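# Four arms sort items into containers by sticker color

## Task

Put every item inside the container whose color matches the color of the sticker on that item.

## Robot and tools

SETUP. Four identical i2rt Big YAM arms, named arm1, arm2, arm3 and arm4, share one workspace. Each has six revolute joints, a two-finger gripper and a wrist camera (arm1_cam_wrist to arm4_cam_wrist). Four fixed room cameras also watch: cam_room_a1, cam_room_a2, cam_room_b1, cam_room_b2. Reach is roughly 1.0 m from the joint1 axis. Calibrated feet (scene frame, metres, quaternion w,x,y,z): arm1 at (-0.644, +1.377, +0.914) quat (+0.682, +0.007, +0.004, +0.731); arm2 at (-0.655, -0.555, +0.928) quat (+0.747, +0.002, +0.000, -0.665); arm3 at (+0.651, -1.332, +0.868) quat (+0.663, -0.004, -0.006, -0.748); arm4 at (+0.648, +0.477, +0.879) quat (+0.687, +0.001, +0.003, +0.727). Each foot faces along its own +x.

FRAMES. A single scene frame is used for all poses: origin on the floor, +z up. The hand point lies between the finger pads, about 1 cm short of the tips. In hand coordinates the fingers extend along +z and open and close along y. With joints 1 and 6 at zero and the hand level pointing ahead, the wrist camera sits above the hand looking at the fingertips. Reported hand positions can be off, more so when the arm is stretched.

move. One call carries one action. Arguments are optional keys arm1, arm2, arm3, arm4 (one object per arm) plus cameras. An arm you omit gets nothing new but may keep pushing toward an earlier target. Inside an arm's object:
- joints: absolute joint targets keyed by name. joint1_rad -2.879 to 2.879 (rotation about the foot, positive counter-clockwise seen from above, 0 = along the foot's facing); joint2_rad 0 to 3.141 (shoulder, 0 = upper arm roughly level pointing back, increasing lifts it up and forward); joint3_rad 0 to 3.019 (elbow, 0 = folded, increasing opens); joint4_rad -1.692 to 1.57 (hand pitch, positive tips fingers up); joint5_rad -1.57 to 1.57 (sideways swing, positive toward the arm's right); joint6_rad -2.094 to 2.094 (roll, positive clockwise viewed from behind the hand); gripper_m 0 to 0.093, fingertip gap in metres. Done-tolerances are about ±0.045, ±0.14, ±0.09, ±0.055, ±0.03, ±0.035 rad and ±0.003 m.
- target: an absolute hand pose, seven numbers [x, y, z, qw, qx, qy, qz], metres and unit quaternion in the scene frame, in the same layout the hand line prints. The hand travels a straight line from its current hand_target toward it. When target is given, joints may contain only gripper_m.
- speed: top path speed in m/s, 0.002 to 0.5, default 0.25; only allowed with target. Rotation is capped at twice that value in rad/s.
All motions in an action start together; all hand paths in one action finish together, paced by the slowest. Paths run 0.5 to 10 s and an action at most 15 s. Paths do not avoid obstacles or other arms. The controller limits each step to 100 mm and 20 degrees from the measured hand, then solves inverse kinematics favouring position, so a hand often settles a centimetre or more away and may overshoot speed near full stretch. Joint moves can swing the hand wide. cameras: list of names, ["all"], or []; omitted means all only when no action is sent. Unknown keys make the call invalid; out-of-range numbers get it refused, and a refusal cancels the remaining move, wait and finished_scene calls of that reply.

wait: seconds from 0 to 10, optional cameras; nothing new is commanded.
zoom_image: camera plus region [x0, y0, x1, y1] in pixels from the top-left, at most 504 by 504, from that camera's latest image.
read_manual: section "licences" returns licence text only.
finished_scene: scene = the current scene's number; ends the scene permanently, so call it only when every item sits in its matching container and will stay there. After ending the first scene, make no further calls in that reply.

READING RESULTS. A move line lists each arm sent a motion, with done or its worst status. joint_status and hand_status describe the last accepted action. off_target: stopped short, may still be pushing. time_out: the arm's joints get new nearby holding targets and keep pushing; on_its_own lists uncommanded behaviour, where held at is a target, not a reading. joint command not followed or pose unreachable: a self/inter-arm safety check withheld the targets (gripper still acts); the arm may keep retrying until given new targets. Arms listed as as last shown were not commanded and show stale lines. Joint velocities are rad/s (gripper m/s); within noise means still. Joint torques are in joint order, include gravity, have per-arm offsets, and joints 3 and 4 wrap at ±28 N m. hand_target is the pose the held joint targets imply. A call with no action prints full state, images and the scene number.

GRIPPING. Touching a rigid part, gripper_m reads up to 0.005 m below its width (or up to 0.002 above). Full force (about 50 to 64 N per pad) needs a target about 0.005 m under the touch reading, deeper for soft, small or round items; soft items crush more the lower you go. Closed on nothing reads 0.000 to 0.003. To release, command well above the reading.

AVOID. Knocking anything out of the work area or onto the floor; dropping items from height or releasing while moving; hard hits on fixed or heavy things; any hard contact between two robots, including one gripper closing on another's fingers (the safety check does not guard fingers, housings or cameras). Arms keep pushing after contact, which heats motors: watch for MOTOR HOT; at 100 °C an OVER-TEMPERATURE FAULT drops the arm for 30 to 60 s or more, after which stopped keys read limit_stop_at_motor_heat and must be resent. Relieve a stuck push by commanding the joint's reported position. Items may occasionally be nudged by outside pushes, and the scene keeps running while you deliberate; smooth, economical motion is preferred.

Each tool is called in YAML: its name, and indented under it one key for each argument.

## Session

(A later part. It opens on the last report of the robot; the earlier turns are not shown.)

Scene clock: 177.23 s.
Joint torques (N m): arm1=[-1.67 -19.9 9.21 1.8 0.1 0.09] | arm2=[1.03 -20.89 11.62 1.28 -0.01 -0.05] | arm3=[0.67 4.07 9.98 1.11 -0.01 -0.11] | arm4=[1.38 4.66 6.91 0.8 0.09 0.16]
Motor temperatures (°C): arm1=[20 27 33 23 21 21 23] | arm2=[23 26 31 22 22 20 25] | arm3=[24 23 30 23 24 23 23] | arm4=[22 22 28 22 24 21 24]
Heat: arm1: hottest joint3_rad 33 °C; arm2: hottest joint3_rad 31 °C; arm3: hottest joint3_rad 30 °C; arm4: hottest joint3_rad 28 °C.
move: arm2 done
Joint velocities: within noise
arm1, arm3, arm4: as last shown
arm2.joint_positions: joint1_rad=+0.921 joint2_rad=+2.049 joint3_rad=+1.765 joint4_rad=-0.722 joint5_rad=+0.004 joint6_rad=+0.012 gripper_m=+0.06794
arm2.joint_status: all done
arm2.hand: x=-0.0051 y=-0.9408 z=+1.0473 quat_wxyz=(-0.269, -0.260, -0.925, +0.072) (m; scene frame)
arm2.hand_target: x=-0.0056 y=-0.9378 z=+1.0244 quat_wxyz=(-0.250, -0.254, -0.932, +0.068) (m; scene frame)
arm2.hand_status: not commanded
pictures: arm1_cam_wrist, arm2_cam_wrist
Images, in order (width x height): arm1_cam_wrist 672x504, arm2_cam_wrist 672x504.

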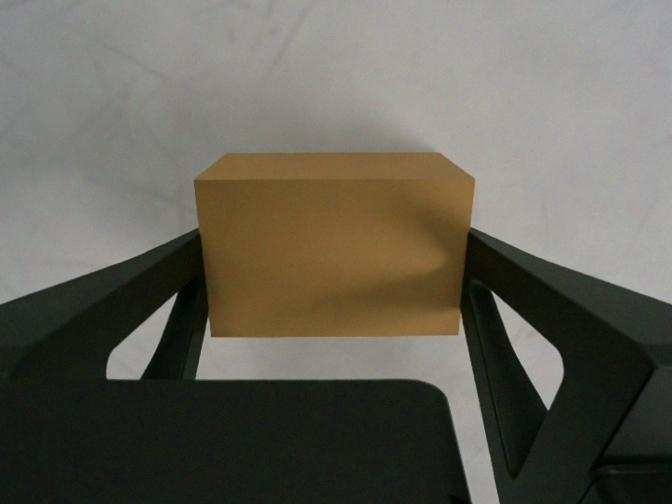

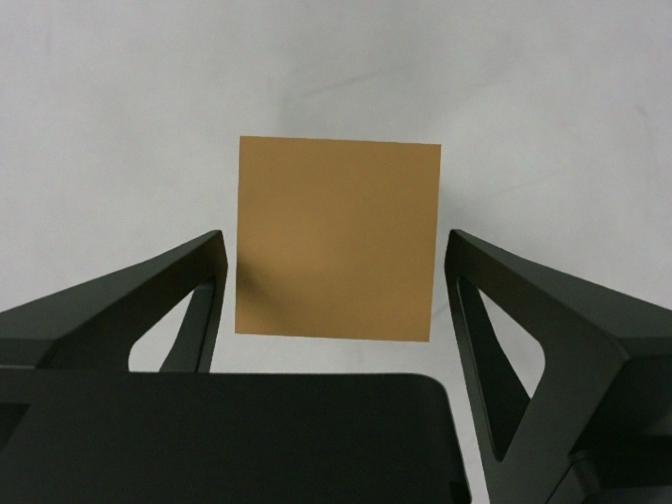

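move:
  arm1: {"target":[-0.0148,0.9406,1.026,0.1328,0.2978,0.9444,-0.0419],"speed":0.1}
  arm3: {"target":[0.38,-1.169,1.15,0.0672,-0.9328,0.2509,0.2499],"speed":0.25}
  arm4: {"target":[0.38,0.663,1.15,0.0767,-0.9225,0.2864,0.2472],"speed":0.25}
  arm2: {"target":[-0.055,-0.909,1.12,0.2497,0.2540,0.9319,-0.0681],"speed":0.15}

move:
  arm1: {"joints":{"gripper_m":0.086}}

move:
  arm1: {"target":[-0.045,0.955,1.11,0.1328,0.2978,0.9444,-0.0419],"speed":0.15}
  arm2: {"target":[-0.38,-0.717,1.15,0.2497,0.2540,0.9319,-0.0681],"speed":0.25}
  cameras: ["arm1_cam_wrist","arm2_cam_wrist"]

move:
  arm1: {"target":[-0.38,1.192,1.15,0.1328,0.2978,0.9444,-0.0419],"speed":0.25}
  arm3: {"target":[0.01,-0.948,1.135,0.0672,-0.9328,0.2509,0.2499],"speed":0.2}
  cameras: ["arm3_cam_wrist","arm4_cam_wrist"]

move:
  arm4: {"target":[0.0,0.935,1.135,0.0767,-0.9225,0.2864,0.2472],"speed":0.2}
  cameras: ["arm3_cam_wrist","arm4_cam_wrist"]

Scene clock: 185.70 s.
Joint torques (N m): arm1=[-2.2 -20.01 12.23 0.53 0.11 0.03] | arm2=[1.08 -22.48 10.11 1.25 0.01 -0.06] | arm3=[1.32 -4.42 9.55 1.58 0.12 -0.12] | arm4=[1.73 -5.07 9.59 1.37 0.19 0.18]
Motor temperatures (°C): arm1=[20 28 33 23 21 21 23] | arm2=[23 26 31 22 22 20 24] | arm3=[24 23 30 23 24 23 23] | arm4=[22 22 28 22 24 21 24]
Heat: arm1: hottest joint3_rad 33 °C; arm2: hottest joint3_rad 31 °C; arm3: hottest joint3_rad 30 °C; arm4: hottest joint3_rad 28 °C.
move: arm1 done; arm2 done; arm3 done; arm4 done
Joint velocities: within noise
arm1.joint_positions: joint1_rad=-2.248 joint2_rad=+2.233 joint3_rad=+2.170 joint4_rad=-1.206 joint5_rad=-0.007 joint6_rad=+0.001 gripper_m=+0.06843
arm1.joint_status: not commanded
arm1.hand: x=-0.0155 y=+0.9411 z=+1.0297 quat_wxyz=(-0.137, -0.296, -0.944, +0.043) (m; scene frame)
arm1.hand_target: x=-0.0148 y=+0.9407 z=+1.0260 quat_wxyz=(-0.133, -0.298, -0.944, +0.042) (m; scene frame)
arm1.hand_status: done (0.004 m and 0.5 deg from the pose sent, 0.004 m and 0.6 deg at the start)
arm2.joint_positions: joint1_rad=+0.921 joint2_rad=+1.875 joint3_rad=+1.706 joint4_rad=-0.859 joint5_rad=+0.004 joint6_rad=+0.012 gripper_m=+0.06794
arm2.joint_status: not commanded
arm2.hand: x=-0.0491 y=-0.9152 z=+1.1232 quat_wxyz=(-0.259, -0.260, -0.927, +0.069) (m; scene frame)
arm2.hand_target: x=-0.0550 y=-0.9092 z=+1.1200 quat_wxyz=(-0.250, -0.254, -0.932, +0.068) (m; scene frame)
arm2.hand_status: done (0.009 m and 1.4 deg from the pose sent, 0.094 m and 2.5 deg at the start)
arm3.joint_positions: joint1_rad=-1.971 joint2_rad=+0.814 joint3_rad=+0.933 joint4_rad=-1.179 joint5_rad=+0.009 joint6_rad=+0.004 gripper_m=+0.08007
arm3.joint_status: not commanded
arm3.hand: x=+0.3813 y=-1.1710 z=+1.1465 quat_wxyz=(+0.062, -0.935, +0.254, +0.241) (m; scene frame)
arm3.hand_target: x=+0.3800 y=-1.1691 z=+1.1500 quat_wxyz=(+0.067, -0.933, +0.251, +0.250) (m; scene frame)
arm3.hand_status: done (0.004 m and 1.3 deg from the pose sent, 0.260 m and 16.9 deg at the start)
arm4.joint_positions: joint1_rad=+0.911 joint2_rad=+0.853 joint3_rad=+0.907 joint4_rad=-1.135 joint5_rad=+0.004 joint6_rad=-0.011 gripper_m=+0.09311
arm4.joint_status: not commanded
arm4.hand: x=+0.3846 y=+0.6619 z=+1.1424 quat_wxyz=(-0.073, +0.927, -0.284, -0.233) (m; scene frame)
arm4.hand_target: x=+0.3802 y=+0.6629 z=+1.1500 quat_wxyz=(-0.076, +0.922, -0.286, -0.247) (m; scene frame)
arm4.hand_status: done (0.009 m and 1.8 deg from the pose sent, 0.289 m and 19.0 deg at the start)
pictures: none

Scene clock: 186.17 s.
Joint torques (N m): arm1=[-2.08 -20.13 12.07 0.64 0.11 0.04] | arm2=[0.97 -22.48 10.13 1.25 0.01 -0.05] | arm3=[1.08 -4.31 9.55 1.61 0.12 -0.13] | arm4=[1.38 -5.36 9.57 1.44 0.21 0.16]
Motor temperatures (°C): arm1=[20 28 33 23 21 21 23] | arm2=[23 26 31 22 22 20 24] | arm3=[24 23 30 23 24 23 23] | arm4=[22 22 28 22 24 21 24]
Heat: arm1: hottest joint3_rad 33 °C; arm2: hottest joint3_rad 31 °C; arm3: hottest joint3_rad 30 °C; arm4: hottest joint3_rad 28 °C.
move: arm1 done
Joint velocities: within noise
arm1.joint_positions: joint1_rad=-2.248 joint2_rad=+2.235 joint3_rad=+2.170 joint4_rad=-1.206 joint5_rad=-0.007 joint6_rad=+0.001 gripper_m=+0.08597
arm1.joint_status: all done
arm1.hand: x=-0.0156 y=+0.9411 z=+1.0280 quat_wxyz=(-0.135, -0.296, -0.945, +0.043) (m; scene frame)
arm1.hand_target: x=-0.0149 y=+0.9407 z=+1.0260 quat_wxyz=(-0.133, -0.298, -0.944, +0.042) (m; scene frame)
arm1.hand_status: not commanded
arm2, arm3, arm4: as last shown
pictures: none

Scene clock: 188.33 s.
Joint torques (N m): arm1=[-2.02 -22.3 12.14 0.65 0.03 -0.03] | arm2=[1.44 -3.96 10.63 1.25 0.16 0] | arm3=[1.08 -4.48 9.63 1.61 0.12 -0.13] | arm4=[1.03 -4.6 9.63 1.36 0.2 0.17]
Motor temperatures (°C): arm1=[20 28 33 23 21 21 23] | arm2=[23 26 31 22 22 20 24] | arm3=[24 23 30 23 24 23 23] | arm4=[22 22 28 22 24 21 24]
Heat: arm1: hottest joint3_rad 33 °C; arm2: hottest joint3_rad 31 °C; arm3: hottest joint3_rad 30 °C; arm4: hottest joint3_rad 28 °C.
move: arm1 off_target; arm2 off_target
Joint velocities: within noise
arm1.joint_positions: joint1_rad=-2.248 joint2_rad=+2.145 joint3_rad=+2.170 joint4_rad=-1.333 joint5_rad=-0.007 joint6_rad=+0.001 gripper_m=+0.08597
arm1.joint_status: not commanded
arm1.hand: x=-0.0412 y=+0.9594 z=+1.0850 quat_wxyz=(-0.118, -0.297, -0.947, +0.037) (m; scene frame)
arm1.hand_target: x=-0.0452 y=+0.9553 z=+1.1096 quat_wxyz=(-0.133, -0.298, -0.944, +0.042) (m; scene frame)
arm1.hand_status: off_target (0.026 m and 1.8 deg from the pose sent, 0.088 m and 0.4 deg at the start)
arm2.joint_positions: joint1_rad=+0.921 joint2_rad=+0.814 joint3_rad=+0.788 joint4_rad=-0.989 joint5_rad=+0.004 joint6_rad=+0.012 gripper_m=+0.06794
arm2.joint_status: not commanded
arm2.hand: x=-0.3770 y=-0.7217 z=+1.1603 quat_wxyz=(-0.266, -0.260, -0.926, +0.071) (m; scene frame)
arm2.hand_target: x=-0.3801 y=-0.7171 z=+1.1503 quat_wxyz=(-0.250, -0.254, -0.932, +0.068) (m; scene frame)
arm2.hand_status: off_target (0.012 m and 2.1 deg from the pose sent, 0.387 m and 1.4 deg at the start)
arm3, arm4: as last shown
pictures: arm1_cam_wrist, arm2_cam_wrist
Images, in order (width x height): arm1_cam_wrist 672x504, arm2_cam_wrist 672x504.

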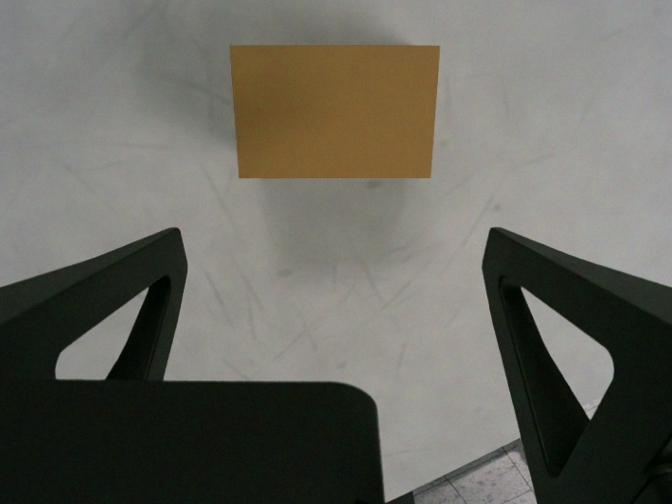

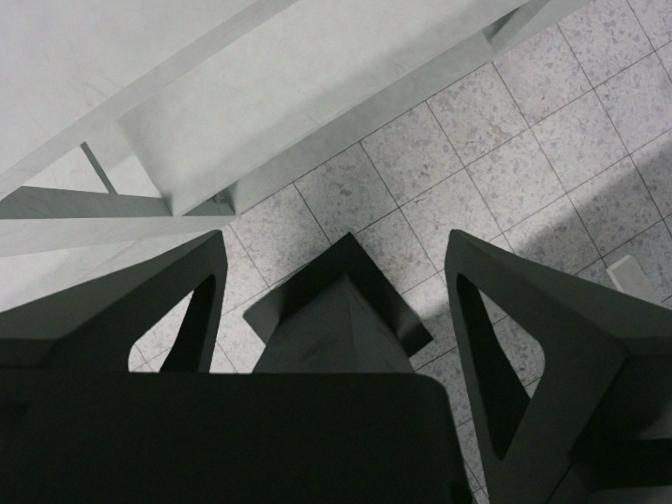

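Scene clock: 191.33 s.
Joint torques (N m): arm1=[-2.73 -2.49 11.38 0.57 -0.06 -0.04] | arm2=[1.49 -3.9 10.63 1.29 0.15 0] | arm3=[0.67 -22.71 14.46 0.58 -0.07 -0.12] | arm4=[1.85 -4.84 9.65 1.26 0.18 0.16]
Motor temperatures (°C): arm1=[20 28 33 23 21 21 22] | arm2=[23 26 31 22 22 20 24] | arm3=[24 23 31 23 24 23 23] | arm4=[22 22 28 22 24 21 24]
Heat: arm1: hottest joint3_rad 33 °C; arm2: hottest joint3_rad 31 °C; arm3: hottest joint3_rad 31 °C; arm4: hottest joint3_rad 28 °C.
move: arm1 done; arm3 off_target
Joint velocities: within noise
arm1.joint_positions: joint1_rad=-2.249 joint2_rad=+0.971 joint3_rad=+0.961 joint4_rad=-1.258 joint5_rad=-0.008 joint6_rad=+0.000 gripper_m=+0.08597
arm1.joint_status: not commanded
arm1.hand: x=-0.3770 y=+1.1942 z=+1.1504 quat_wxyz=(-0.137, -0.296, -0.944, +0.043) (m; scene frame)
arm1.hand_target: x=-0.3800 y=+1.1920 z=+1.1500 quat_wxyz=(-0.133, -0.298, -0.944, +0.042) (m; scene frame)
arm1.hand_status: done (0.004 m and 0.6 deg from the pose sent, 0.416 m and 1.8 deg at the start)
arm2, arm4: as last shown
arm3.joint_positions: joint1_rad=-1.971 joint2_rad=+1.978 joint3_rad=+2.031 joint4_rad=-1.130 joint5_rad=+0.009 joint6_rad=-0.005 gripper_m=+0.08007
arm3.joint_status: not commanded
arm3.hand: x=+0.0156 y=-0.9616 z=+1.1145 quat_wxyz=(+0.061, -0.938, +0.250, +0.233) (m; scene frame)
arm3.hand_target: x=+0.0111 y=-0.9486 z=+1.1349 quat_wxyz=(+0.068, -0.933, +0.251, +0.250) (m; scene frame)
arm3.hand_status: off_target (0.025 m and 2.2 deg from the pose sent, 0.433 m and 1.3 deg at the start)
pictures: arm3_cam_wrist, arm4_cam_wrist
Images, in order (width x height): arm3_cam_wrist 672x504, arm4_cam_wrist 672x504.

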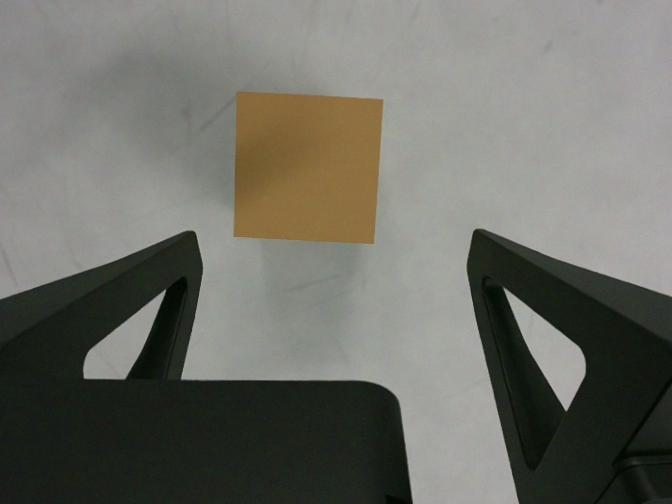

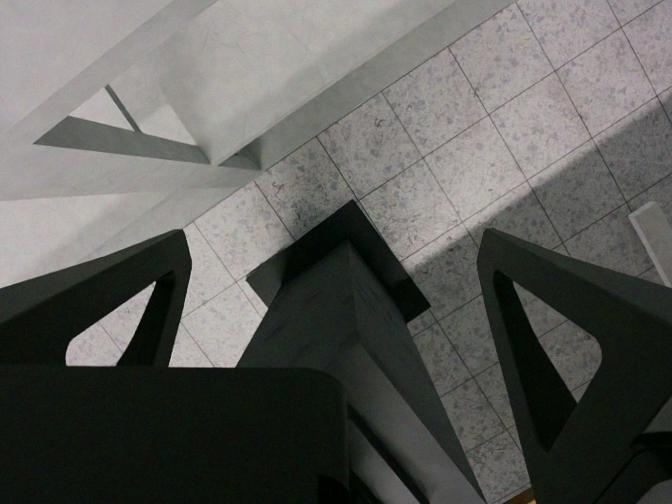

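Scene clock: 194.63 s.
Joint torques (N m): arm1=[-2.96 -2.61 11.17 0.7 -0.06 -0.06] | arm2=[1.55 -3.78 10.63 1.29 0.16 0] | arm3=[0.62 -22.83 14.42 0.59 -0.07 -0.12] | arm4=[0.26 -24.76 13 0.34 -0.05 0.03]
Motor temperatures (°C): arm1=[20 27 33 23 21 21 22] | arm2=[23 26 31 22 22 20 24] | arm3=[24 23 31 23 24 23 23] | arm4=[22 22 29 22 24 21 24]
Heat: arm1: hottest joint3_rad 33 °C; arm2: hottest joint3_rad 31 °C; arm3: hottest joint3_rad 31 °C; arm4: hottest joint3_rad 29 °C.
move: arm4 off_target
Joint velocities: within noise
arm1, arm2, arm3: as last shown
arm4.joint_positions: joint1_rad=+0.909 joint2_rad=+2.149 joint3_rad=+2.291 joint4_rad=-1.208 joint5_rad=+0.002 joint6_rad=-0.011 gripper_m=+0.09311
arm4.joint_status: not commanded
arm4.hand: x=+0.0048 y=+0.9247 z=+1.1282 quat_wxyz=(-0.075, +0.925, -0.284, -0.240) (m; scene frame)
arm4.hand_target: x=+0.0007 y=+0.9347 z=+1.1349 quat_wxyz=(-0.077, +0.922, -0.286, -0.248) (m; scene frame)
arm4.hand_status: off_target (0.013 m and 1.0 deg from the pose sent, 0.472 m and 1.8 deg at the start)
pictures: arm3_cam_wrist, arm4_cam_wrist
Images, in order (width x height): arm3_cam_wrist 672x504, arm4_cam_wrist 672x504.

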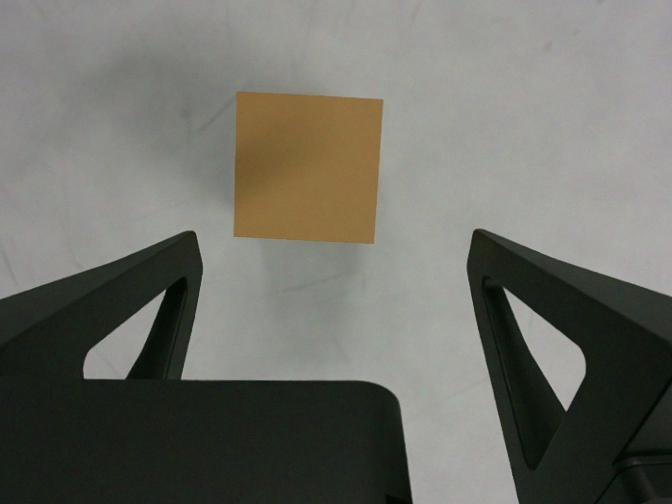

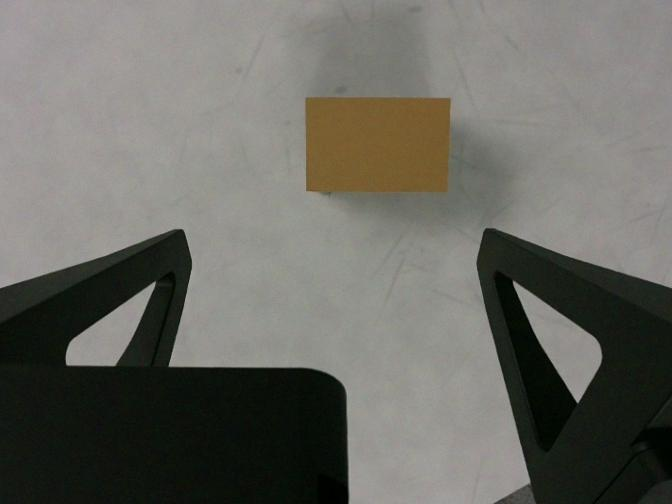

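move:
  arm3: {"target":[-0.012,-0.952,1.1,0.0672,-0.9328,0.2509,0.2499],"speed":0.12}
  arm4: {"target":[-0.015,0.967,1.07,0.0767,-0.9225,0.2864,0.2472],"speed":0.12}
  cameras: ["arm3_cam_wrist","arm4_cam_wrist"]

Scene clock: 209.43 s.
Joint torques (N m): arm1=[-2.9 -2.73 11.33 0.65 -0.05 -0.06] | arm2=[1.44 -3.9 10.66 1.29 0.16 0] | arm3=[2.14 -23.53 13.59 1.5 0.12 0.03] | arm4=[0.97 -26.4 13.05 1.28 -0.04 -0.08]
Motor temperatures (°C): arm1=[20 26 33 23 21 21 22] | arm2=[23 26 31 22 22 20 24] | arm3=[24 24 34 23 24 23 23] | arm4=[22 25 32 22 24 21 24]
Heat: arm1: hottest joint3_rad 33 °C; arm2: hottest joint3_rad 31 °C; arm3: hottest joint3_rad 34 °C; arm4: hottest joint3_rad 32 °C.
move: arm3 off_target; arm4 off_target
Joint velocities: within noise
arm1, arm2: as last shown
arm3.joint_positions: joint1_rad=-1.971 joint2_rad=+2.027 joint3_rad=+2.031 joint4_rad=-1.092 joint5_rad=+0.013 joint6_rad=-0.002 gripper_m=+0.08007
arm3.joint_status: not commanded
arm3.hand: x=+0.0043 y=-0.9546 z=+1.0841 quat_wxyz=(+0.062, -0.939, +0.252, +0.227) (m; scene frame)
arm3.hand_target: x=-0.0109 y=-0.9526 z=+1.1002 quat_wxyz=(+0.067, -0.933, +0.251, +0.250) (m; scene frame)
arm3.hand_status: off_target (0.023 m and 2.8 deg from the pose sent, 0.033 m and 2.2 deg at the start)
arm4.joint_positions: joint1_rad=+0.880 joint2_rad=+2.257 joint3_rad=+2.294 joint4_rad=-1.138 joint5_rad=-0.009 joint6_rad=-0.019 gripper_m=+0.09311
arm4.joint_status: not commanded
arm4.hand: x=-0.0031 y=+0.9558 z=+1.0542 quat_wxyz=(-0.068, +0.927, -0.294, -0.223) (m; scene frame)
arm4.hand_target: x=-0.0138 y=+0.9661 z=+1.0703 quat_wxyz=(-0.077, +0.922, -0.286, -0.248) (m; scene frame)
arm4.hand_status: off_target (0.023 m and 3.0 deg from the pose sent, 0.075 m and 1.0 deg at the start)
pictures: arm3_cam_wrist, arm4_cam_wrist
Images, in order (width x height): arm3_cam_wrist 672x504, arm4_cam_wrist 672x504.

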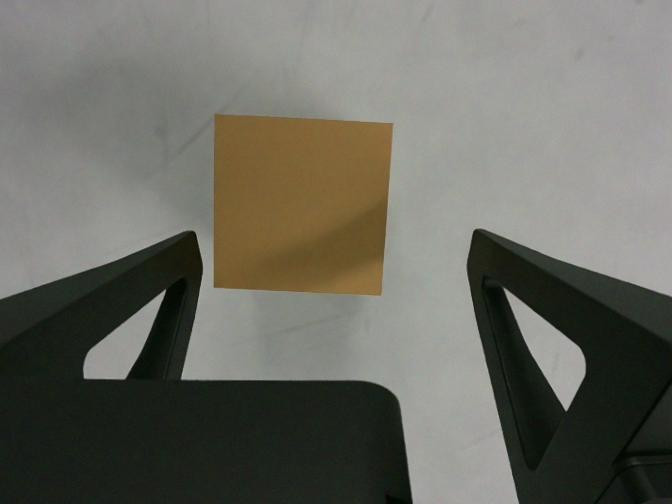

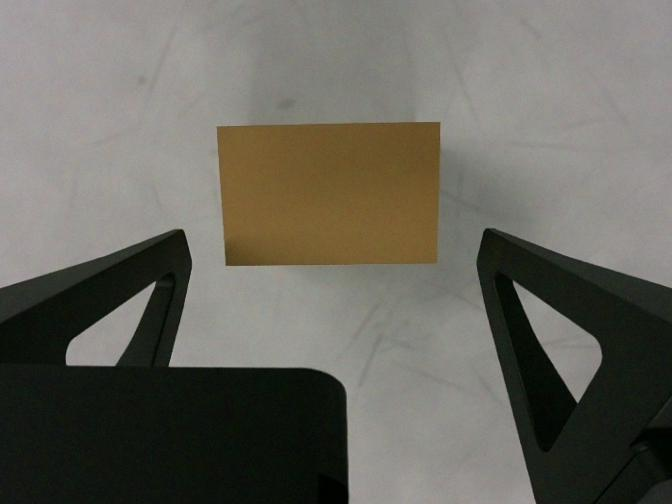

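move:
  arm3: {"target":[-0.023,-0.954,1.064,0.0672,-0.9328,0.2509,0.2499],"speed":0.08}
  arm4: {"target":[-0.024,0.9705,1.036,0.0767,-0.9225,0.2864,0.2472],"speed":0.08}
  cameras: ["arm3_cam_wrist","arm4_cam_wrist"]

Scene clock: 219.17 s.
Joint torques (N m): arm1=[-3.02 -2.78 11.37 0.58 -0.04 -0.05] | arm2=[1.55 -3.96 10.63 1.28 0.14 0] | arm3=[2.49 -23.36 10.03 1.62 0.12 0.02] | arm4=[0.79 -25.23 11.4 1.22 -0.01 -0.08]
Motor temperatures (°C): arm1=[20 26 33 23 21 21 22] | arm2=[23 26 32 22 22 20 24] | arm3=[24 25 34 23 24 23 23] | arm4=[22 26 34 22 24 21 24]
Heat: arm1: hottest joint3_rad 33 °C; arm2: hottest joint3_rad 32 °C; arm3: hottest joint3_rad 34 °C; arm4: hottest joint3_rad 34 °C.
move: arm3 off_target; arm4 off_target
Joint velocities: within noise
arm1, arm2: as last shown
arm3.joint_positions: joint1_rad=-1.967 joint2_rad=+2.054 joint3_rad=+2.031 joint4_rad=-1.019 joint5_rad=+0.019 joint6_rad=+0.007 gripper_m=+0.08007
arm3.joint_status: not commanded
arm3.hand: x=-0.0125 y=-0.9474 z=+1.0726 quat_wxyz=(+0.069, -0.932, +0.254, +0.248) (m; scene frame)
arm3.hand_target: x=-0.0226 y=-0.9542 z=+1.0640 quat_wxyz=(+0.067, -0.933, +0.251, +0.250) (m; scene frame)
arm3.hand_status: off_target (0.015 m and 0.4 deg from the pose sent, 0.034 m and 2.8 deg at the start)
arm4.joint_positions: joint1_rad=+0.880 joint2_rad=+2.278 joint3_rad=+2.294 joint4_rad=-1.079 joint5_rad=-0.009 joint6_rad=-0.020 gripper_m=+0.09311
arm4.joint_status: not commanded
arm4.hand: x=-0.0142 y=+0.9640 z=+1.0441 quat_wxyz=(-0.074, +0.923, -0.292, -0.241) (m; scene frame)
arm4.hand_target: x=-0.0234 y=+0.9700 z=+1.0362 quat_wxyz=(-0.077, +0.922, -0.286, -0.248) (m; scene frame)
arm4.hand_status: off_target (0.014 m and 1.0 deg from the pose sent, 0.031 m and 3.0 deg at the start)
pictures: arm3_cam_wrist, arm4_cam_wrist
Images, in order (width x height): arm3_cam_wrist 672x504, arm4_cam_wrist 672x504.

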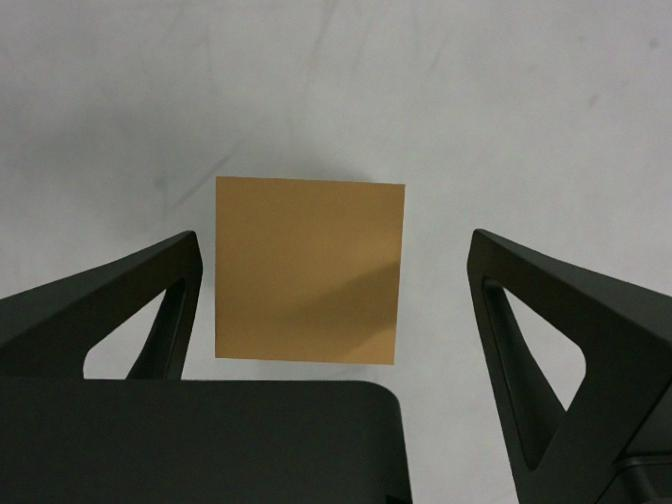

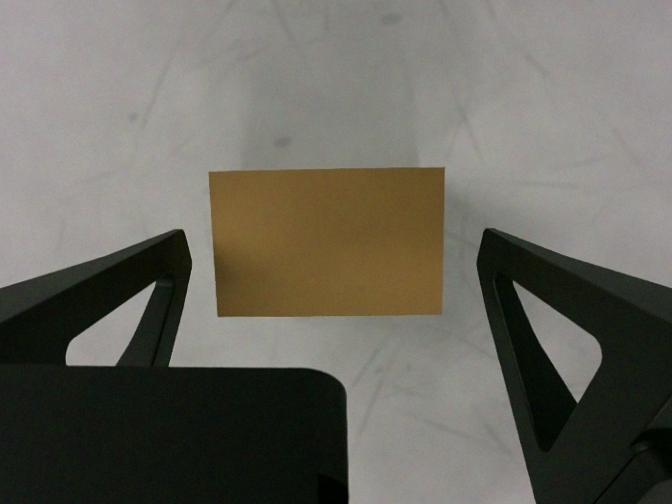

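move:
  arm3: {"target":[-0.019,-0.966,1.036,0.0672,-0.9328,0.2509,0.2499],"speed":0.08}
  arm4: {"target":[-0.023,0.969,1.008,0.0767,-0.9225,0.2864,0.2472],"speed":0.08}
  cameras: ["arm3_cam_wrist","arm4_cam_wrist"]

Scene clock: 228.33 s.
Joint torques (N m): arm1=[-2.96 -2.26 11.26 0.4 -0.02 -0.05] | arm2=[1.49 -3.9 10.63 1.28 0.15 0] | arm3=[2.32 -24.82 9.22 1.59 0.14 0.03] | arm4=[0.91 -26.34 9.29 1.47 -0.02 -0.08]
Motor temperatures (°C): arm1=[20 26 33 23 21 21 22] | arm2=[23 25 32 22 22 20 23] | arm3=[24 25 34 23 24 23 23] | arm4=[22 25 35 22 24 21 24]
Heat: arm1: hottest joint3_rad 33 °C; arm2: hottest joint3_rad 32 °C; arm3: hottest joint3_rad 34 °C; arm4: hottest joint3_rad 35 °C.
move: arm3 done; arm4 off_target
Joint velocities: within noise
arm1, arm2: as last shown
arm3.joint_positions: joint1_rad=-1.953 joint2_rad=+2.054 joint3_rad=+1.933 joint4_rad=-0.932 joint5_rad=+0.025 joint6_rad=+0.017 gripper_m=+0.08007
arm3.joint_status: not commanded
arm3.hand: x=-0.0127 y=-0.9592 z=+1.0338 quat_wxyz=(+0.067, -0.934, +0.253, +0.243) (m; scene frame)
arm3.hand_target: x=-0.0189 y=-0.9661 z=+1.0360 quat_wxyz=(+0.067, -0.933, +0.251, +0.250) (m; scene frame)
arm3.hand_status: done (0.010 m and 0.9 deg from the pose sent, 0.042 m and 0.4 deg at the start)
arm4.joint_positions: joint1_rad=+0.880 joint2_rad=+2.279 joint3_rad=+2.243 joint4_rad=-1.006 joint5_rad=-0.009 joint6_rad=-0.020 gripper_m=+0.09311
arm4.joint_status: not commanded
arm4.hand: x=-0.0181 y=+0.9667 z=+1.0266 quat_wxyz=(-0.078, +0.920, -0.291, -0.251) (m; scene frame)
arm4.hand_target: x=-0.0224 y=+0.9686 z=+1.0080 quat_wxyz=(-0.077, +0.923, -0.286, -0.247) (m; scene frame)
arm4.hand_status: off_target (0.019 m and 0.8 deg from the pose sent, 0.037 m and 1.0 deg at the start)
pictures: arm3_cam_wrist, arm4_cam_wrist
Images, in order (width x height): arm3_cam_wrist 672x504, arm4_cam_wrist 672x504.

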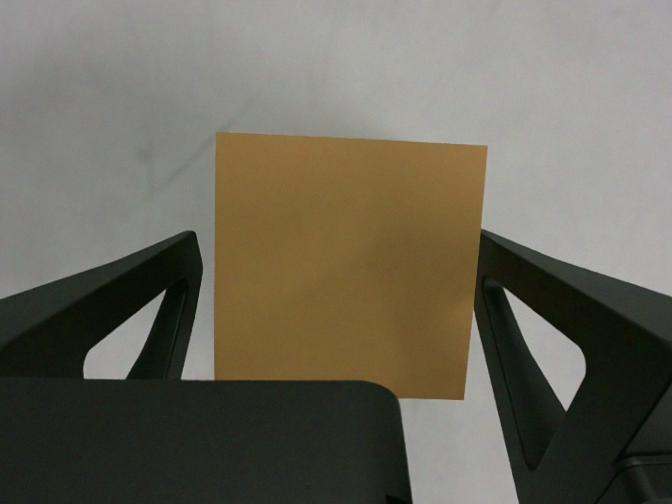

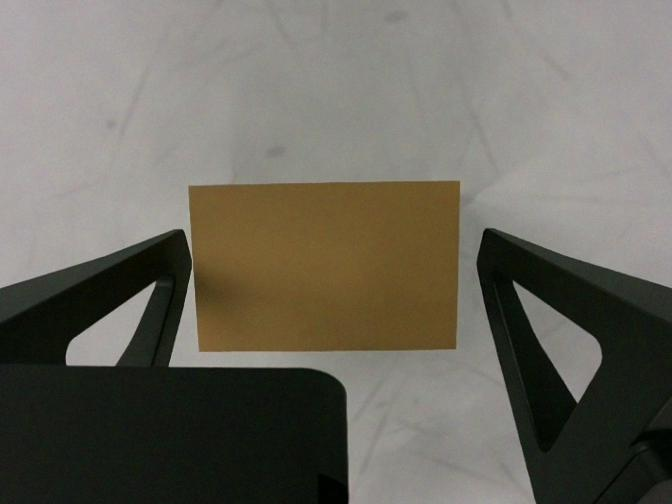

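move:
  arm3: {"joints":{"gripper_m":0.044}}
  arm4: {"target":[-0.0245,0.965,0.998,0.0767,-0.9225,0.2864,0.2472],"speed":0.05}
  cameras: ["arm3_cam_wrist","arm4_cam_wrist"]

Scene clock: 233.80 s.
Joint torques (N m): arm1=[-3.14 -2.67 11.3 0.58 -0.04 -0.05] | arm2=[1.49 -3.78 10.62 1.25 0.15 0] | arm3=[2.26 -25.05 9.28 1.57 0.1 0.01] | arm4=[1.38 -25.88 9.16 1.37 0.11 0.01]
Motor temperatures (°C): arm1=[20 25 33 23 21 21 22] | arm2=[23 25 32 22 22 20 23] | arm3=[24 25 33 23 24 23 23] | arm4=[22 26 35 22 24 21 24]
Heat: arm1: hottest joint3_rad 33 °C; arm2: hottest joint3_rad 32 °C; arm3: hottest joint3_rad 33 °C; arm4: hottest joint3_rad 35 °C.
move: arm3 off_target; arm4 off_target
Joint velocities: within noise
arm1, arm2: as last shown
arm3.joint_positions: joint1_rad=-1.953 joint2_rad=+2.054 joint3_rad=+1.933 joint4_rad=-0.932 joint5_rad=+0.026 joint6_rad=+0.018 gripper_m=+0.05309
arm3.joint_status: gripper_m off_target (ended at +0.05313, target +0.04400)
arm3.hand: x=-0.0127 y=-0.9590 z=+1.0338 quat_wxyz=(+0.067, -0.934, +0.254, +0.243) (m; scene frame)
arm3.hand_target: x=-0.0190 y=-0.9661 z=+1.0360 quat_wxyz=(+0.067, -0.933, +0.251, +0.250) (m; scene frame)
arm3.hand_status: not commanded
arm4.joint_positions: joint1_rad=+0.880 joint2_rad=+2.279 joint3_rad=+2.218 joint4_rad=-0.979 joint5_rad=-0.009 joint6_rad=-0.020 gripper_m=+0.09311
arm4.joint_status: not commanded
arm4.hand: x=-0.0181 y=+0.9667 z=+1.0173 quat_wxyz=(-0.078, +0.920, -0.291, -0.252) (m; scene frame)
arm4.hand_target: x=-0.0240 y=+0.9646 z=+0.9981 quat_wxyz=(-0.077, +0.923, -0.286, -0.247) (m; scene frame)
arm4.hand_status: off_target (0.020 m and 0.8 deg from the pose sent, 0.029 m and 0.8 deg at the start)
pictures: arm3_cam_wrist, arm4_cam_wrist
Images, in order (width x height): arm3_cam_wrist 672x504, arm4_cam_wrist 672x504.

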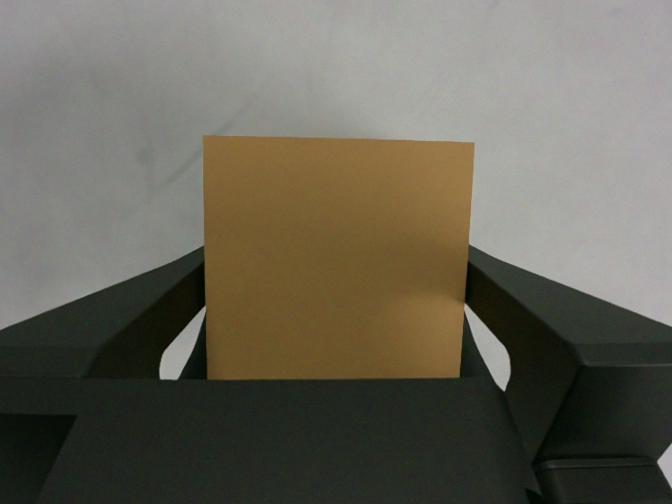

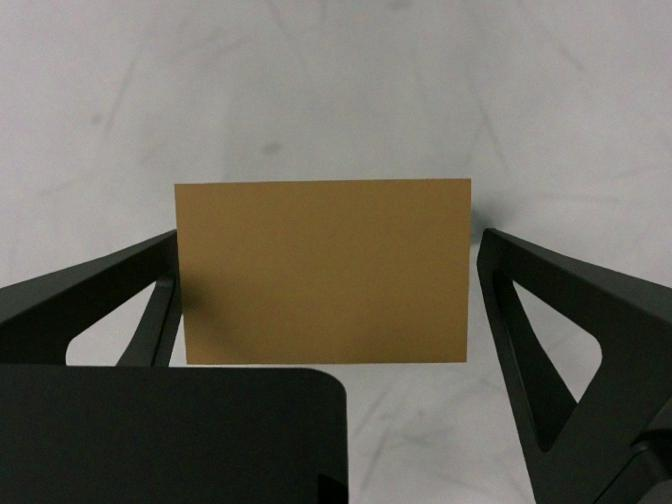

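move:
  arm3: {"target":[-0.019,-0.966,1.12,0.0672,-0.9328,0.2509,0.2499],"speed":0.12}
  arm4: {"joints":{"gripper_m":0.063}}

move:
  arm4: {"target":[-0.023,0.967,1.11,0.0767,-0.9225,0.2864,0.2472],"speed":0.12}
  cameras: ["arm3_cam_wrist","arm4_cam_wrist"]

Scene clock: 238.83 s.
Joint torques (N m): arm1=[-3.31 -1.73 11.26 0.4 -0.01 -0.06] | arm2=[1.61 -3.9 10.65 1.26 0.16 0] | arm3=[2.37 -25.88 14.24 0.64 0.11 0.01] | arm4=[1.03 -26.11 8.98 1.33 0.1 0.01]
Motor temperatures (°C): arm1=[20 25 33 23 21 21 22] | arm2=[23 25 32 22 22 20 23] | arm3=[24 25 32 23 24 23 23] | arm4=[22 26 35 22 24 21 25]
Heat: arm1: hottest joint3_rad 33 °C; arm2: hottest joint3_rad 32 °C; arm3: hottest joint3_rad 32 °C; arm4: hottest joint3_rad 35 °C.
move: arm3 off_target; arm4 off_target
Joint velocities: within noise
arm1, arm2: as last shown
arm3.joint_positions: joint1_rad=-1.953 joint2_rad=+2.051 joint3_rad=+2.073 joint4_rad=-1.123 joint5_rad=+0.026 joint6_rad=+0.019 gripper_m=+0.05310
arm3.joint_status: not commanded
arm3.hand: x=-0.0052 y=-0.9625 z=+1.0841 quat_wxyz=(+0.062, -0.939, +0.255, +0.221) (m; scene frame)
arm3.hand_target: x=-0.0174 y=-0.9670 z=+1.1199 quat_wxyz=(+0.067, -0.933, +0.251, +0.250) (m; scene frame)
arm3.hand_status: off_target (0.039 m and 3.5 deg from the pose sent, 0.087 m and 0.9 deg at the start)
arm4.joint_positions: joint1_rad=+0.880 joint2_rad=+2.279 joint3_rad=+2.218 joint4_rad=-0.979 joint5_rad=-0.009 joint6_rad=-0.020 gripper_m=+0.06942
arm4.joint_status: gripper_m off_target (ended at +0.06945, target +0.06300)
arm4.hand: x=-0.0181 y=+0.9667 z=+1.0173 quat_wxyz=(-0.078, +0.920, -0.291, -0.252) (m; scene frame)
arm4.hand_target: x=-0.0238 y=+0.9647 z=+0.9981 quat_wxyz=(-0.077, +0.923, -0.286, -0.247) (m; scene frame)
arm4.hand_status: not commanded
pictures: none

Scene clock: 240.80 s.
Joint torques (N m): arm1=[-2.61 -2.55 11.23 0.54 -0.02 -0.06] | arm2=[1.44 -3.96 10.66 1.25 0.15 0] | arm3=[2.37 -25.88 14.23 0.61 0.11 0.01] | arm4=[1.49 -26.17 12.93 0.35 0.07 -0.05]
Motor temperatures (°C): arm1=[20 25 33 23 21 21 22] | arm2=[23 25 32 22 22 20 23] | arm3=[24 25 32 23 24 23 24] | arm4=[22 26 35 22 24 21 25]
Heat: arm1: hottest joint3_rad 33 °C; arm2: hottest joint3_rad 32 °C; arm3: hottest joint3_rad 32 °C; arm4: hottest joint3_rad 35 °C.
move: arm4 off_target
Joint velocities: within noise
arm1, arm3: as last shown
arm2.joint_positions: joint1_rad=+0.921 joint2_rad=+0.814 joint3_rad=+0.788 joint4_rad=-0.989 joint5_rad=+0.004 joint6_rad=+0.012 gripper_m=+0.06794
arm2.joint_status: not commanded
arm2.hand: x=-0.3770 y=-0.7217 z=+1.1603 quat_wxyz=(-0.266, -0.260, -0.926, +0.071) (m; scene frame)
arm2.hand_target: x=-0.3801 y=-0.7171 z=+1.1503 quat_wxyz=(-0.250, -0.254, -0.932, +0.068) (m; scene frame)
arm2.hand_status: not commanded
arm4.joint_positions: joint1_rad=+0.880 joint2_rad=+2.320 joint3_rad=+2.525 joint4_rad=-1.275 joint5_rad=-0.009 joint6_rad=-0.020 gripper_m=+0.06942
arm4.joint_status: not commanded
arm4.hand: x=-0.0145 y=+0.9645 z=+1.1019 quat_wxyz=(-0.073, +0.923, -0.292, -0.238) (m; scene frame)
arm4.hand_target: x=-0.0223 y=+0.9666 z=+1.1099 quat_wxyz=(-0.077, +0.922, -0.286, -0.248) (m; scene frame)
arm4.hand_status: off_target (0.012 m and 1.4 deg from the pose sent, 0.093 m and 0.8 deg at the start)
pictures: arm3_cam_wrist, arm4_cam_wrist
Images, in order (width x height): arm3_cam_wrist 672x504, arm4_cam_wrist 672x504.

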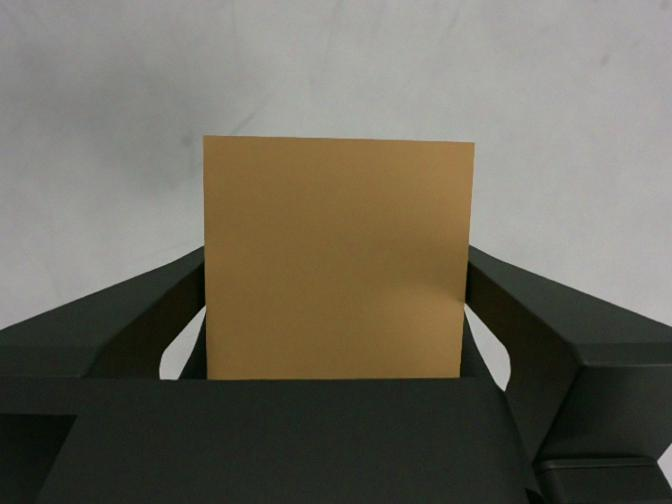

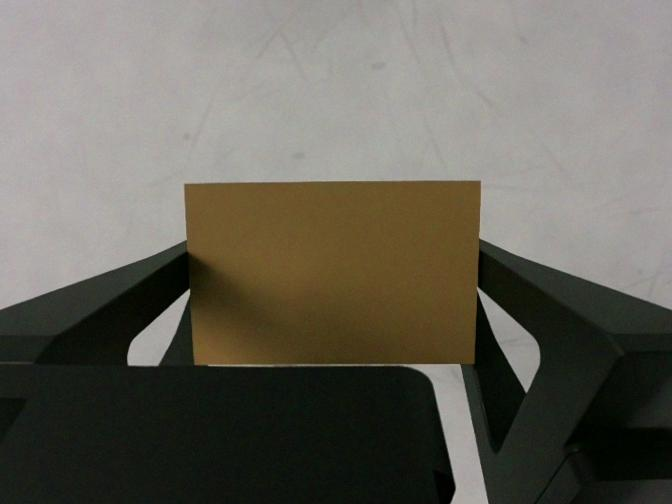

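move:
  arm3: {"target":[0.38,-1.171,1.17,0.0672,-0.9328,0.2509,0.2499],"speed":0.25}
  arm4: {"target":[0.38,0.663,1.17,0.0767,-0.9225,0.2864,0.2472],"speed":0.25}

move:
  arm3: {"joints":{"joint2_rad":0.53,"joint3_rad":1.4,"joint4_rad":-1.6,"joint5_rad":0,"joint6_rad":0}}
  arm4: {"joints":{"joint2_rad":0.53,"joint3_rad":1.4,"joint4_rad":-1.6,"joint5_rad":0,"joint6_rad":0}}

move:
  arm3: {"joints":{"joint1_rad":1.06}}
  arm4: {"joints":{"joint1_rad":-1.17}}
  cameras: ["arm3_cam_wrist","arm4_cam_wrist"]

Scene clock: 250.03 s.
Joint torques (N m): arm1=[-2.32 -2.78 11.33 0.65 -0.06 -0.05] | arm2=[1.44 -3.84 10.66 1.29 0.16 0] | arm3=[0.62 -2.96 9.29 0.81 -0.07 -0.11] | arm4=[1.44 -3.25 9.25 0.51 0.23 0.2]
Motor temperatures (°C): arm1=[20 25 33 23 21 21 22] | arm2=[23 25 32 22 22 20 23] | arm3=[24 26 32 23 24 23 24] | arm4=[22 26 37 22 24 21 25]
Heat: arm1: hottest joint3_rad 33 °C; arm2: hottest joint3_rad 32 °C; arm3: hottest joint3_rad 32 °C; arm4: hottest joint3_rad 37 °C.
move: arm3 done; arm4 done
Joint velocities: within noise
arm1.joint_positions: joint1_rad=-2.249 joint2_rad=+0.971 joint3_rad=+0.961 joint4_rad=-1.258 joint5_rad=-0.008 joint6_rad=+0.000 gripper_m=+0.08597
arm1.joint_status: not commanded
arm1.hand: x=-0.3770 y=+1.1942 z=+1.1504 quat_wxyz=(-0.137, -0.296, -0.944, +0.043) (m; scene frame)
arm1.hand_target: x=-0.3800 y=+1.1920 z=+1.1500 quat_wxyz=(-0.133, -0.298, -0.944, +0.042) (m; scene frame)
arm1.hand_status: not commanded
arm2: as last shown
arm3.joint_positions: joint1_rad=-1.953 joint2_rad=+0.806 joint3_rad=+0.992 joint4_rad=-1.209 joint5_rad=+0.018 joint6_rad=+0.012 gripper_m=+0.05311
arm3.joint_status: not commanded
arm3.hand: x=+0.3780 y=-1.1734 z=+1.1748 quat_wxyz=(+0.068, -0.931, +0.249, +0.258) (m; scene frame)
arm3.hand_target: x=+0.3800 y=-1.1711 z=+1.1701 quat_wxyz=(+0.067, -0.933, +0.251, +0.250) (m; scene frame)
arm3.hand_status: done (0.006 m and 1.0 deg from the pose sent, 0.446 m and 3.5 deg at the start)
arm4.joint_positions: joint1_rad=+0.911 joint2_rad=+0.842 joint3_rad=+0.967 joint4_rad=-1.156 joint5_rad=+0.004 joint6_rad=-0.011 gripper_m=+0.06942
arm4.joint_status: not commanded
arm4.hand: x=+0.3810 y=+0.6647 z=+1.1728 quat_wxyz=(-0.080, +0.921, -0.283, -0.255) (m; scene frame)
arm4.hand_target: x=+0.3801 y=+0.6630 z=+1.1699 quat_wxyz=(-0.077, +0.923, -0.286, -0.247) (m; scene frame)
arm4.hand_status: done (0.003 m and 1.1 deg from the pose sent, 0.501 m and 1.4 deg at the start)
pictures: none

Scene clock: 251.47 s.
Joint torques (N m): arm1=[-2.61 -2.32 11.04 0.66 -0.02 -0.11] | arm2=[1.49 -3.9 10.67 1.28 0.15 0] | arm3=[0.5 3.08 8.06 1.33 -0.08 -0.12] | arm4=[1.26 4.07 6.89 0.87 -0.04 0.13]
Motor temperatures (°C): arm1=[20 25 33 23 21 21 22] | arm2=[23 25 32 22 22 20 23] | arm3=[24 26 32 23 24 23 24] | arm4=[22 26 37 22 24 21 25]
Heat: arm1: hottest joint3_rad 33 °C; arm2: hottest joint3_rad 32 °C; arm3: hottest joint3_rad 32 °C; arm4: hottest joint3_rad 37 °C.
move: arm3 done; arm4 done
Joint velocities: within noise
arm1, arm2: as last shown
arm3.joint_positions: joint1_rad=-1.953 joint2_rad=+0.534 joint3_rad=+1.392 joint4_rad=-1.596 joint5_rad=+0.002 joint6_rad=+0.007 gripper_m=+0.05311
arm3.joint_status: all done
arm3.hand: x=+0.5074 y=-1.2451 z=+1.3699 quat_wxyz=(+0.094, -0.886, +0.234, +0.390) (m; scene frame)
arm3.hand_target: x=+0.5107 y=-1.2453 z=+1.3734 quat_wxyz=(+0.098, -0.884, +0.235, +0.393) (m; scene frame)
arm3.hand_status: not commanded
arm4.joint_positions: joint1_rad=+0.911 joint2_rad=+0.530 joint3_rad=+1.397 joint4_rad=-1.590 joint5_rad=+0.003 joint6_rad=-0.011 gripper_m=+0.06942
arm4.joint_status: all done
arm4.hand: x=+0.5170 y=+0.5721 z=+1.3871 quat_wxyz=(-0.123, +0.871, -0.268, -0.393) (m; scene frame)
arm4.hand_target: x=+0.5176 y=+0.5695 z=+1.3866 quat_wxyz=(-0.118, +0.872, -0.269, -0.392) (m; scene frame)
arm4.hand_status: not commanded
pictures: none

Scene clock: 253.83 s.
Joint torques (N m): arm1=[-2.84 -1.67 11.22 0.66 -0.06 -0.05] | arm2=[1.32 -3.84 10.63 1.29 0.16 0] | arm3=[2.02 3.43 7.9 1.35 0.05 -0.11] | arm4=[0.73 3.43 6.97 0.75 0.06 0.15]
Motor temperatures (°C): arm1=[20 25 33 23 21 21 22] | arm2=[23 25 32 22 22 20 23] | arm3=[24 26 32 23 24 23 24] | arm4=[22 26 37 22 24 21 25]
Heat: arm1: hottest joint3_rad 33 °C; arm2: hottest joint3_rad 32 °C; arm3: hottest joint3_rad 32 °C; arm4: hottest joint3_rad 37 °C.
move: arm3 done; arm4 done
Joint velocities: within noise
arm1, arm2: as last shown
arm3.joint_positions: joint1_rad=+1.049 joint2_rad=+0.534 joint3_rad=+1.392 joint4_rad=-1.596 joint5_rad=+0.000 joint6_rad=+0.006 gripper_m=+0.05328
arm3.joint_status: all done
arm3.hand: x=+0.7811 y=-1.4232 z=+1.3727 quat_wxyz=(-0.387, -0.289, -0.866, +0.132) (m; scene frame)
arm3.hand_target: x=+0.7797 y=-1.4199 z=+1.3761 quat_wxyz=(-0.390, -0.281, -0.867, +0.133) (m; scene frame)
arm3.hand_status: not commanded
arm4.joint_positions: joint1_rad=-1.166 joint2_rad=+0.530 joint3_rad=+1.397 joint4_rad=-1.590 joint5_rad=+0.000 joint6_rad=-0.011 gripper_m=+0.06946
arm4.joint_status: all done
arm4.hand: x=+0.7960 y=+0.5509 z=+1.3858 quat_wxyz=(-0.398, +0.214, -0.887, -0.091) (m; scene frame)
arm4.hand_target: x=+0.7945 y=+0.5496 z=+1.3854 quat_wxyz=(-0.395, +0.207, -0.890, -0.092) (m; scene frame)
arm4.hand_status: not commanded
pictures: arm3_cam_wrist, arm4_cam_wrist
Images, in order (width x height): arm3_cam_wrist 672x504, arm4_cam_wrist 672x504.

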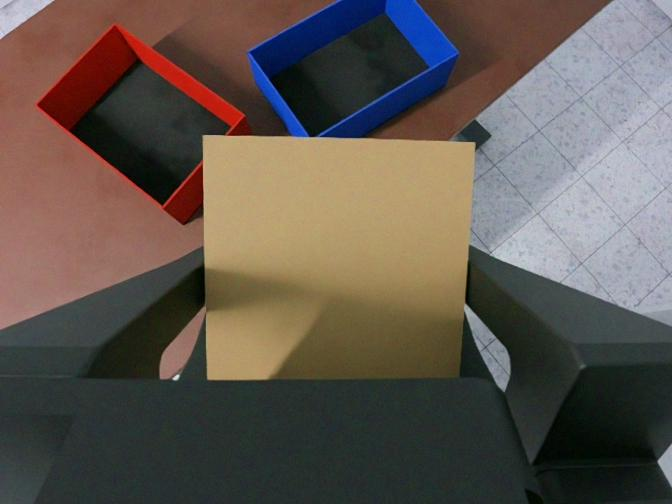

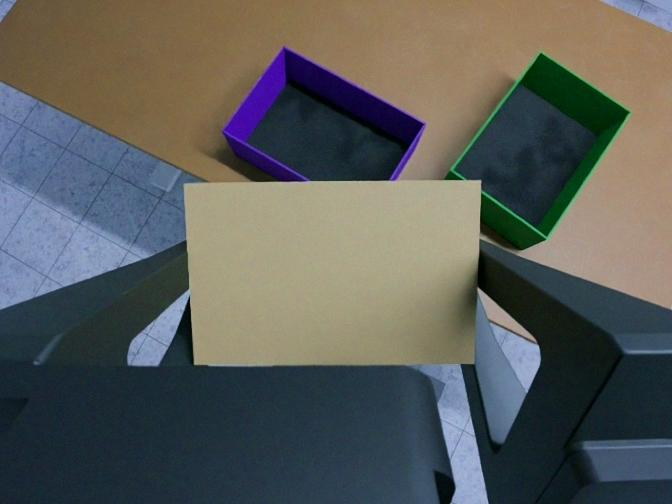

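move:
  arm3: {"target":[1.09,-1.69,0.96,0.2447,0.3145,0.9133,-0.0843],"speed":0.25}
  arm4: {"target":[1.06,0.715,0.94,0.25,-0.25,0.933,0.067],"speed":0.25}
  cameras: ["arm3_cam_wrist","arm4_cam_wrist"]

Scene clock: 271.33 s.
Joint torques (N m): arm1=[-2.73 -2.26 11.21 0.53 -0.03 -0.02] | arm2=[1.49 -3.9 10.63 1.25 0.16 0] | arm3=[0.09 -15.97 12.08 1.5 0.12 -0.04] | arm4=[1.26 -12.22 10.06 1.37 -0.06 -0.04]
Motor temperatures (°C): arm1=[20 25 33 23 21 21 22] | arm2=[23 25 32 22 22 20 23] | arm3=[24 25 31 23 24 23 24] | arm4=[22 25 35 22 24 21 26]
Heat: arm1: hottest joint3_rad 33 °C; arm2: hottest joint3_rad 32 °C; arm3: hottest joint3_rad 31 °C; arm4: hottest joint3_rad 35 °C.
move: arm3 off_target; arm4 off_target
Joint velocities: within noise
arm1, arm2: as last shown
arm3.joint_positions: joint1_rad=+1.014 joint2_rad=+1.650 joint3_rad=+1.049 joint4_rad=-0.522 joint5_rad=-0.025 joint6_rad=-0.021 gripper_m=+0.05328
arm3.joint_status: not commanded
arm3.hand: x=+1.0757 y=-1.6673 z=+0.9360 quat_wxyz=(-0.216, -0.310, -0.923, +0.071) (m; scene frame)
arm3.hand_target: x=+1.0886 y=-1.6889 z=+0.9608 quat_wxyz=(-0.245, -0.314, -0.913, +0.084) (m; scene frame)
arm3.hand_status: off_target (0.036 m and 3.9 deg from the pose sent, 0.580 m and 18.3 deg at the start)
arm4.joint_positions: joint1_rad=-1.111 joint2_rad=+1.464 joint3_rad=+0.752 joint4_rad=-0.393 joint5_rad=+0.003 joint6_rad=+0.009 gripper_m=+0.06946
arm4.joint_status: not commanded
arm4.hand: x=+1.0395 y=+0.6983 z=+0.9197 quat_wxyz=(-0.221, +0.244, -0.943, -0.057) (m; scene frame)
arm4.hand_target: x=+1.0587 y=+0.7143 z=+0.9409 quat_wxyz=(-0.250, +0.250, -0.933, -0.067) (m; scene frame)
arm4.hand_status: off_target (0.033 m and 3.8 deg from the pose sent, 0.544 m and 18.5 deg at the start)
pictures: arm3_cam_wrist, arm4_cam_wrist
Images, in order (width x height): arm3_cam_wrist 672x504, arm4_cam_wrist 672x504.

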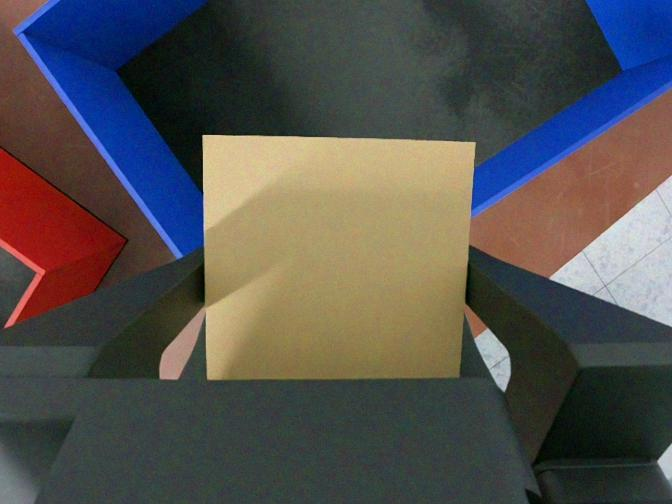

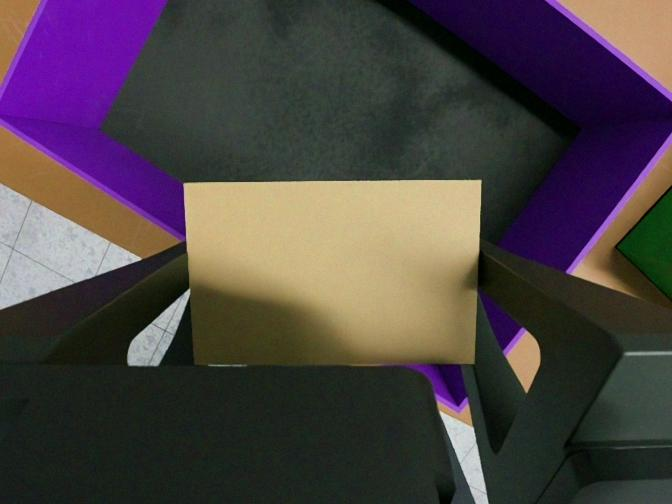

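move:
  arm3: {"target":[1.148,-1.752,0.9,0.2447,0.3145,0.9133,-0.0843],"speed":0.15}
  arm4: {"target":[1.108,0.726,0.875,0.25,-0.25,0.933,0.067],"speed":0.15}
  cameras: ["arm3_cam_wrist","arm4_cam_wrist"]

Scene clock: 293.97 s.
Joint torques (N m): arm1=[-2.61 -2.96 11.32 0.4 -0.09 -0.05] | arm2=[1.44 -3.96 10.63 1.25 0.15 0] | arm3=[0.09 -19.37 11.92 1.52 -0.09 -0.12] | arm4=[0.97 -13.98 9.03 1.47 -0.05 -0.07]
Motor temperatures (°C): arm1=[20 24 33 23 21 21 22] | arm2=[23 25 32 22 22 20 23] | arm3=[24 26 33 23 24 23 24] | arm4=[22 24 36 22 24 21 26]
Heat: arm1: hottest joint3_rad 33 °C; arm2: hottest joint3_rad 32 °C; arm3: hottest joint3_rad 33 °C; arm4: hottest joint3_rad 36 °C.
move: arm3 off_target; arm4 off_target
Joint velocities: within noise
arm1, arm2: as last shown
arm3.joint_positions: joint1_rad=+0.996 joint2_rad=+1.916 joint3_rad=+1.257 joint4_rad=-0.458 joint5_rad=-0.028 joint6_rad=-0.029 gripper_m=+0.05328
arm3.joint_status: not commanded
arm3.hand: x=+1.1332 y=-1.7283 z=+0.8808 quat_wxyz=(-0.218, -0.314, -0.921, +0.073) (m; scene frame)
arm3.hand_target: x=+1.1466 y=-1.7510 z=+0.9008 quat_wxyz=(-0.245, -0.314, -0.913, +0.085) (m; scene frame)
arm3.hand_status: off_target (0.034 m and 3.4 deg from the pose sent, 0.117 m and 3.9 deg at the start)
arm4.joint_positions: joint1_rad=-1.130 joint2_rad=+1.692 joint3_rad=+0.830 joint4_rad=-0.226 joint5_rad=-0.013 joint6_rad=-0.014 gripper_m=+0.06946
arm4.joint_status: not commanded
arm4.hand: x=+1.0850 y=+0.7168 z=+0.8645 quat_wxyz=(-0.228, +0.248, -0.940, -0.062) (m; scene frame)
arm4.hand_target: x=+1.1069 y=+0.7254 z=+0.8757 quat_wxyz=(-0.250, +0.250, -0.933, -0.067) (m; scene frame)
arm4.hand_status: off_target (0.027 m and 2.8 deg from the pose sent, 0.086 m and 3.8 deg at the start)
pictures: arm3_cam_wrist, arm4_cam_wrist
Images, in order (width x height): arm3_cam_wrist 672x504, arm4_cam_wrist 672x504.

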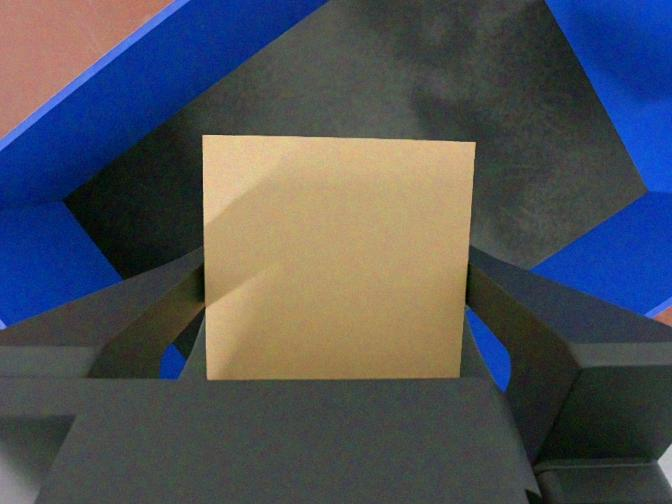

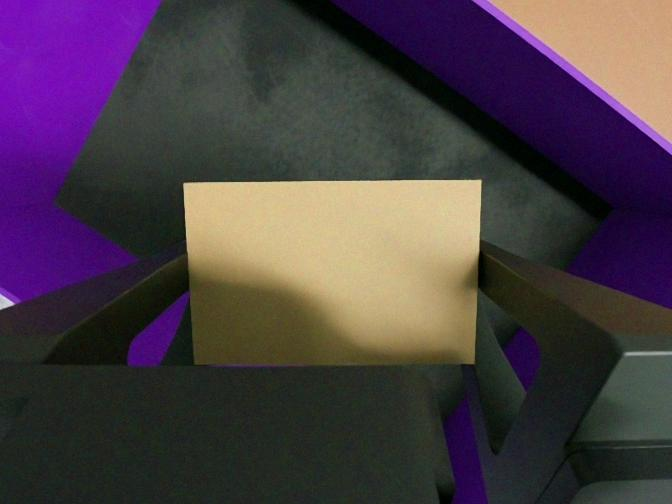

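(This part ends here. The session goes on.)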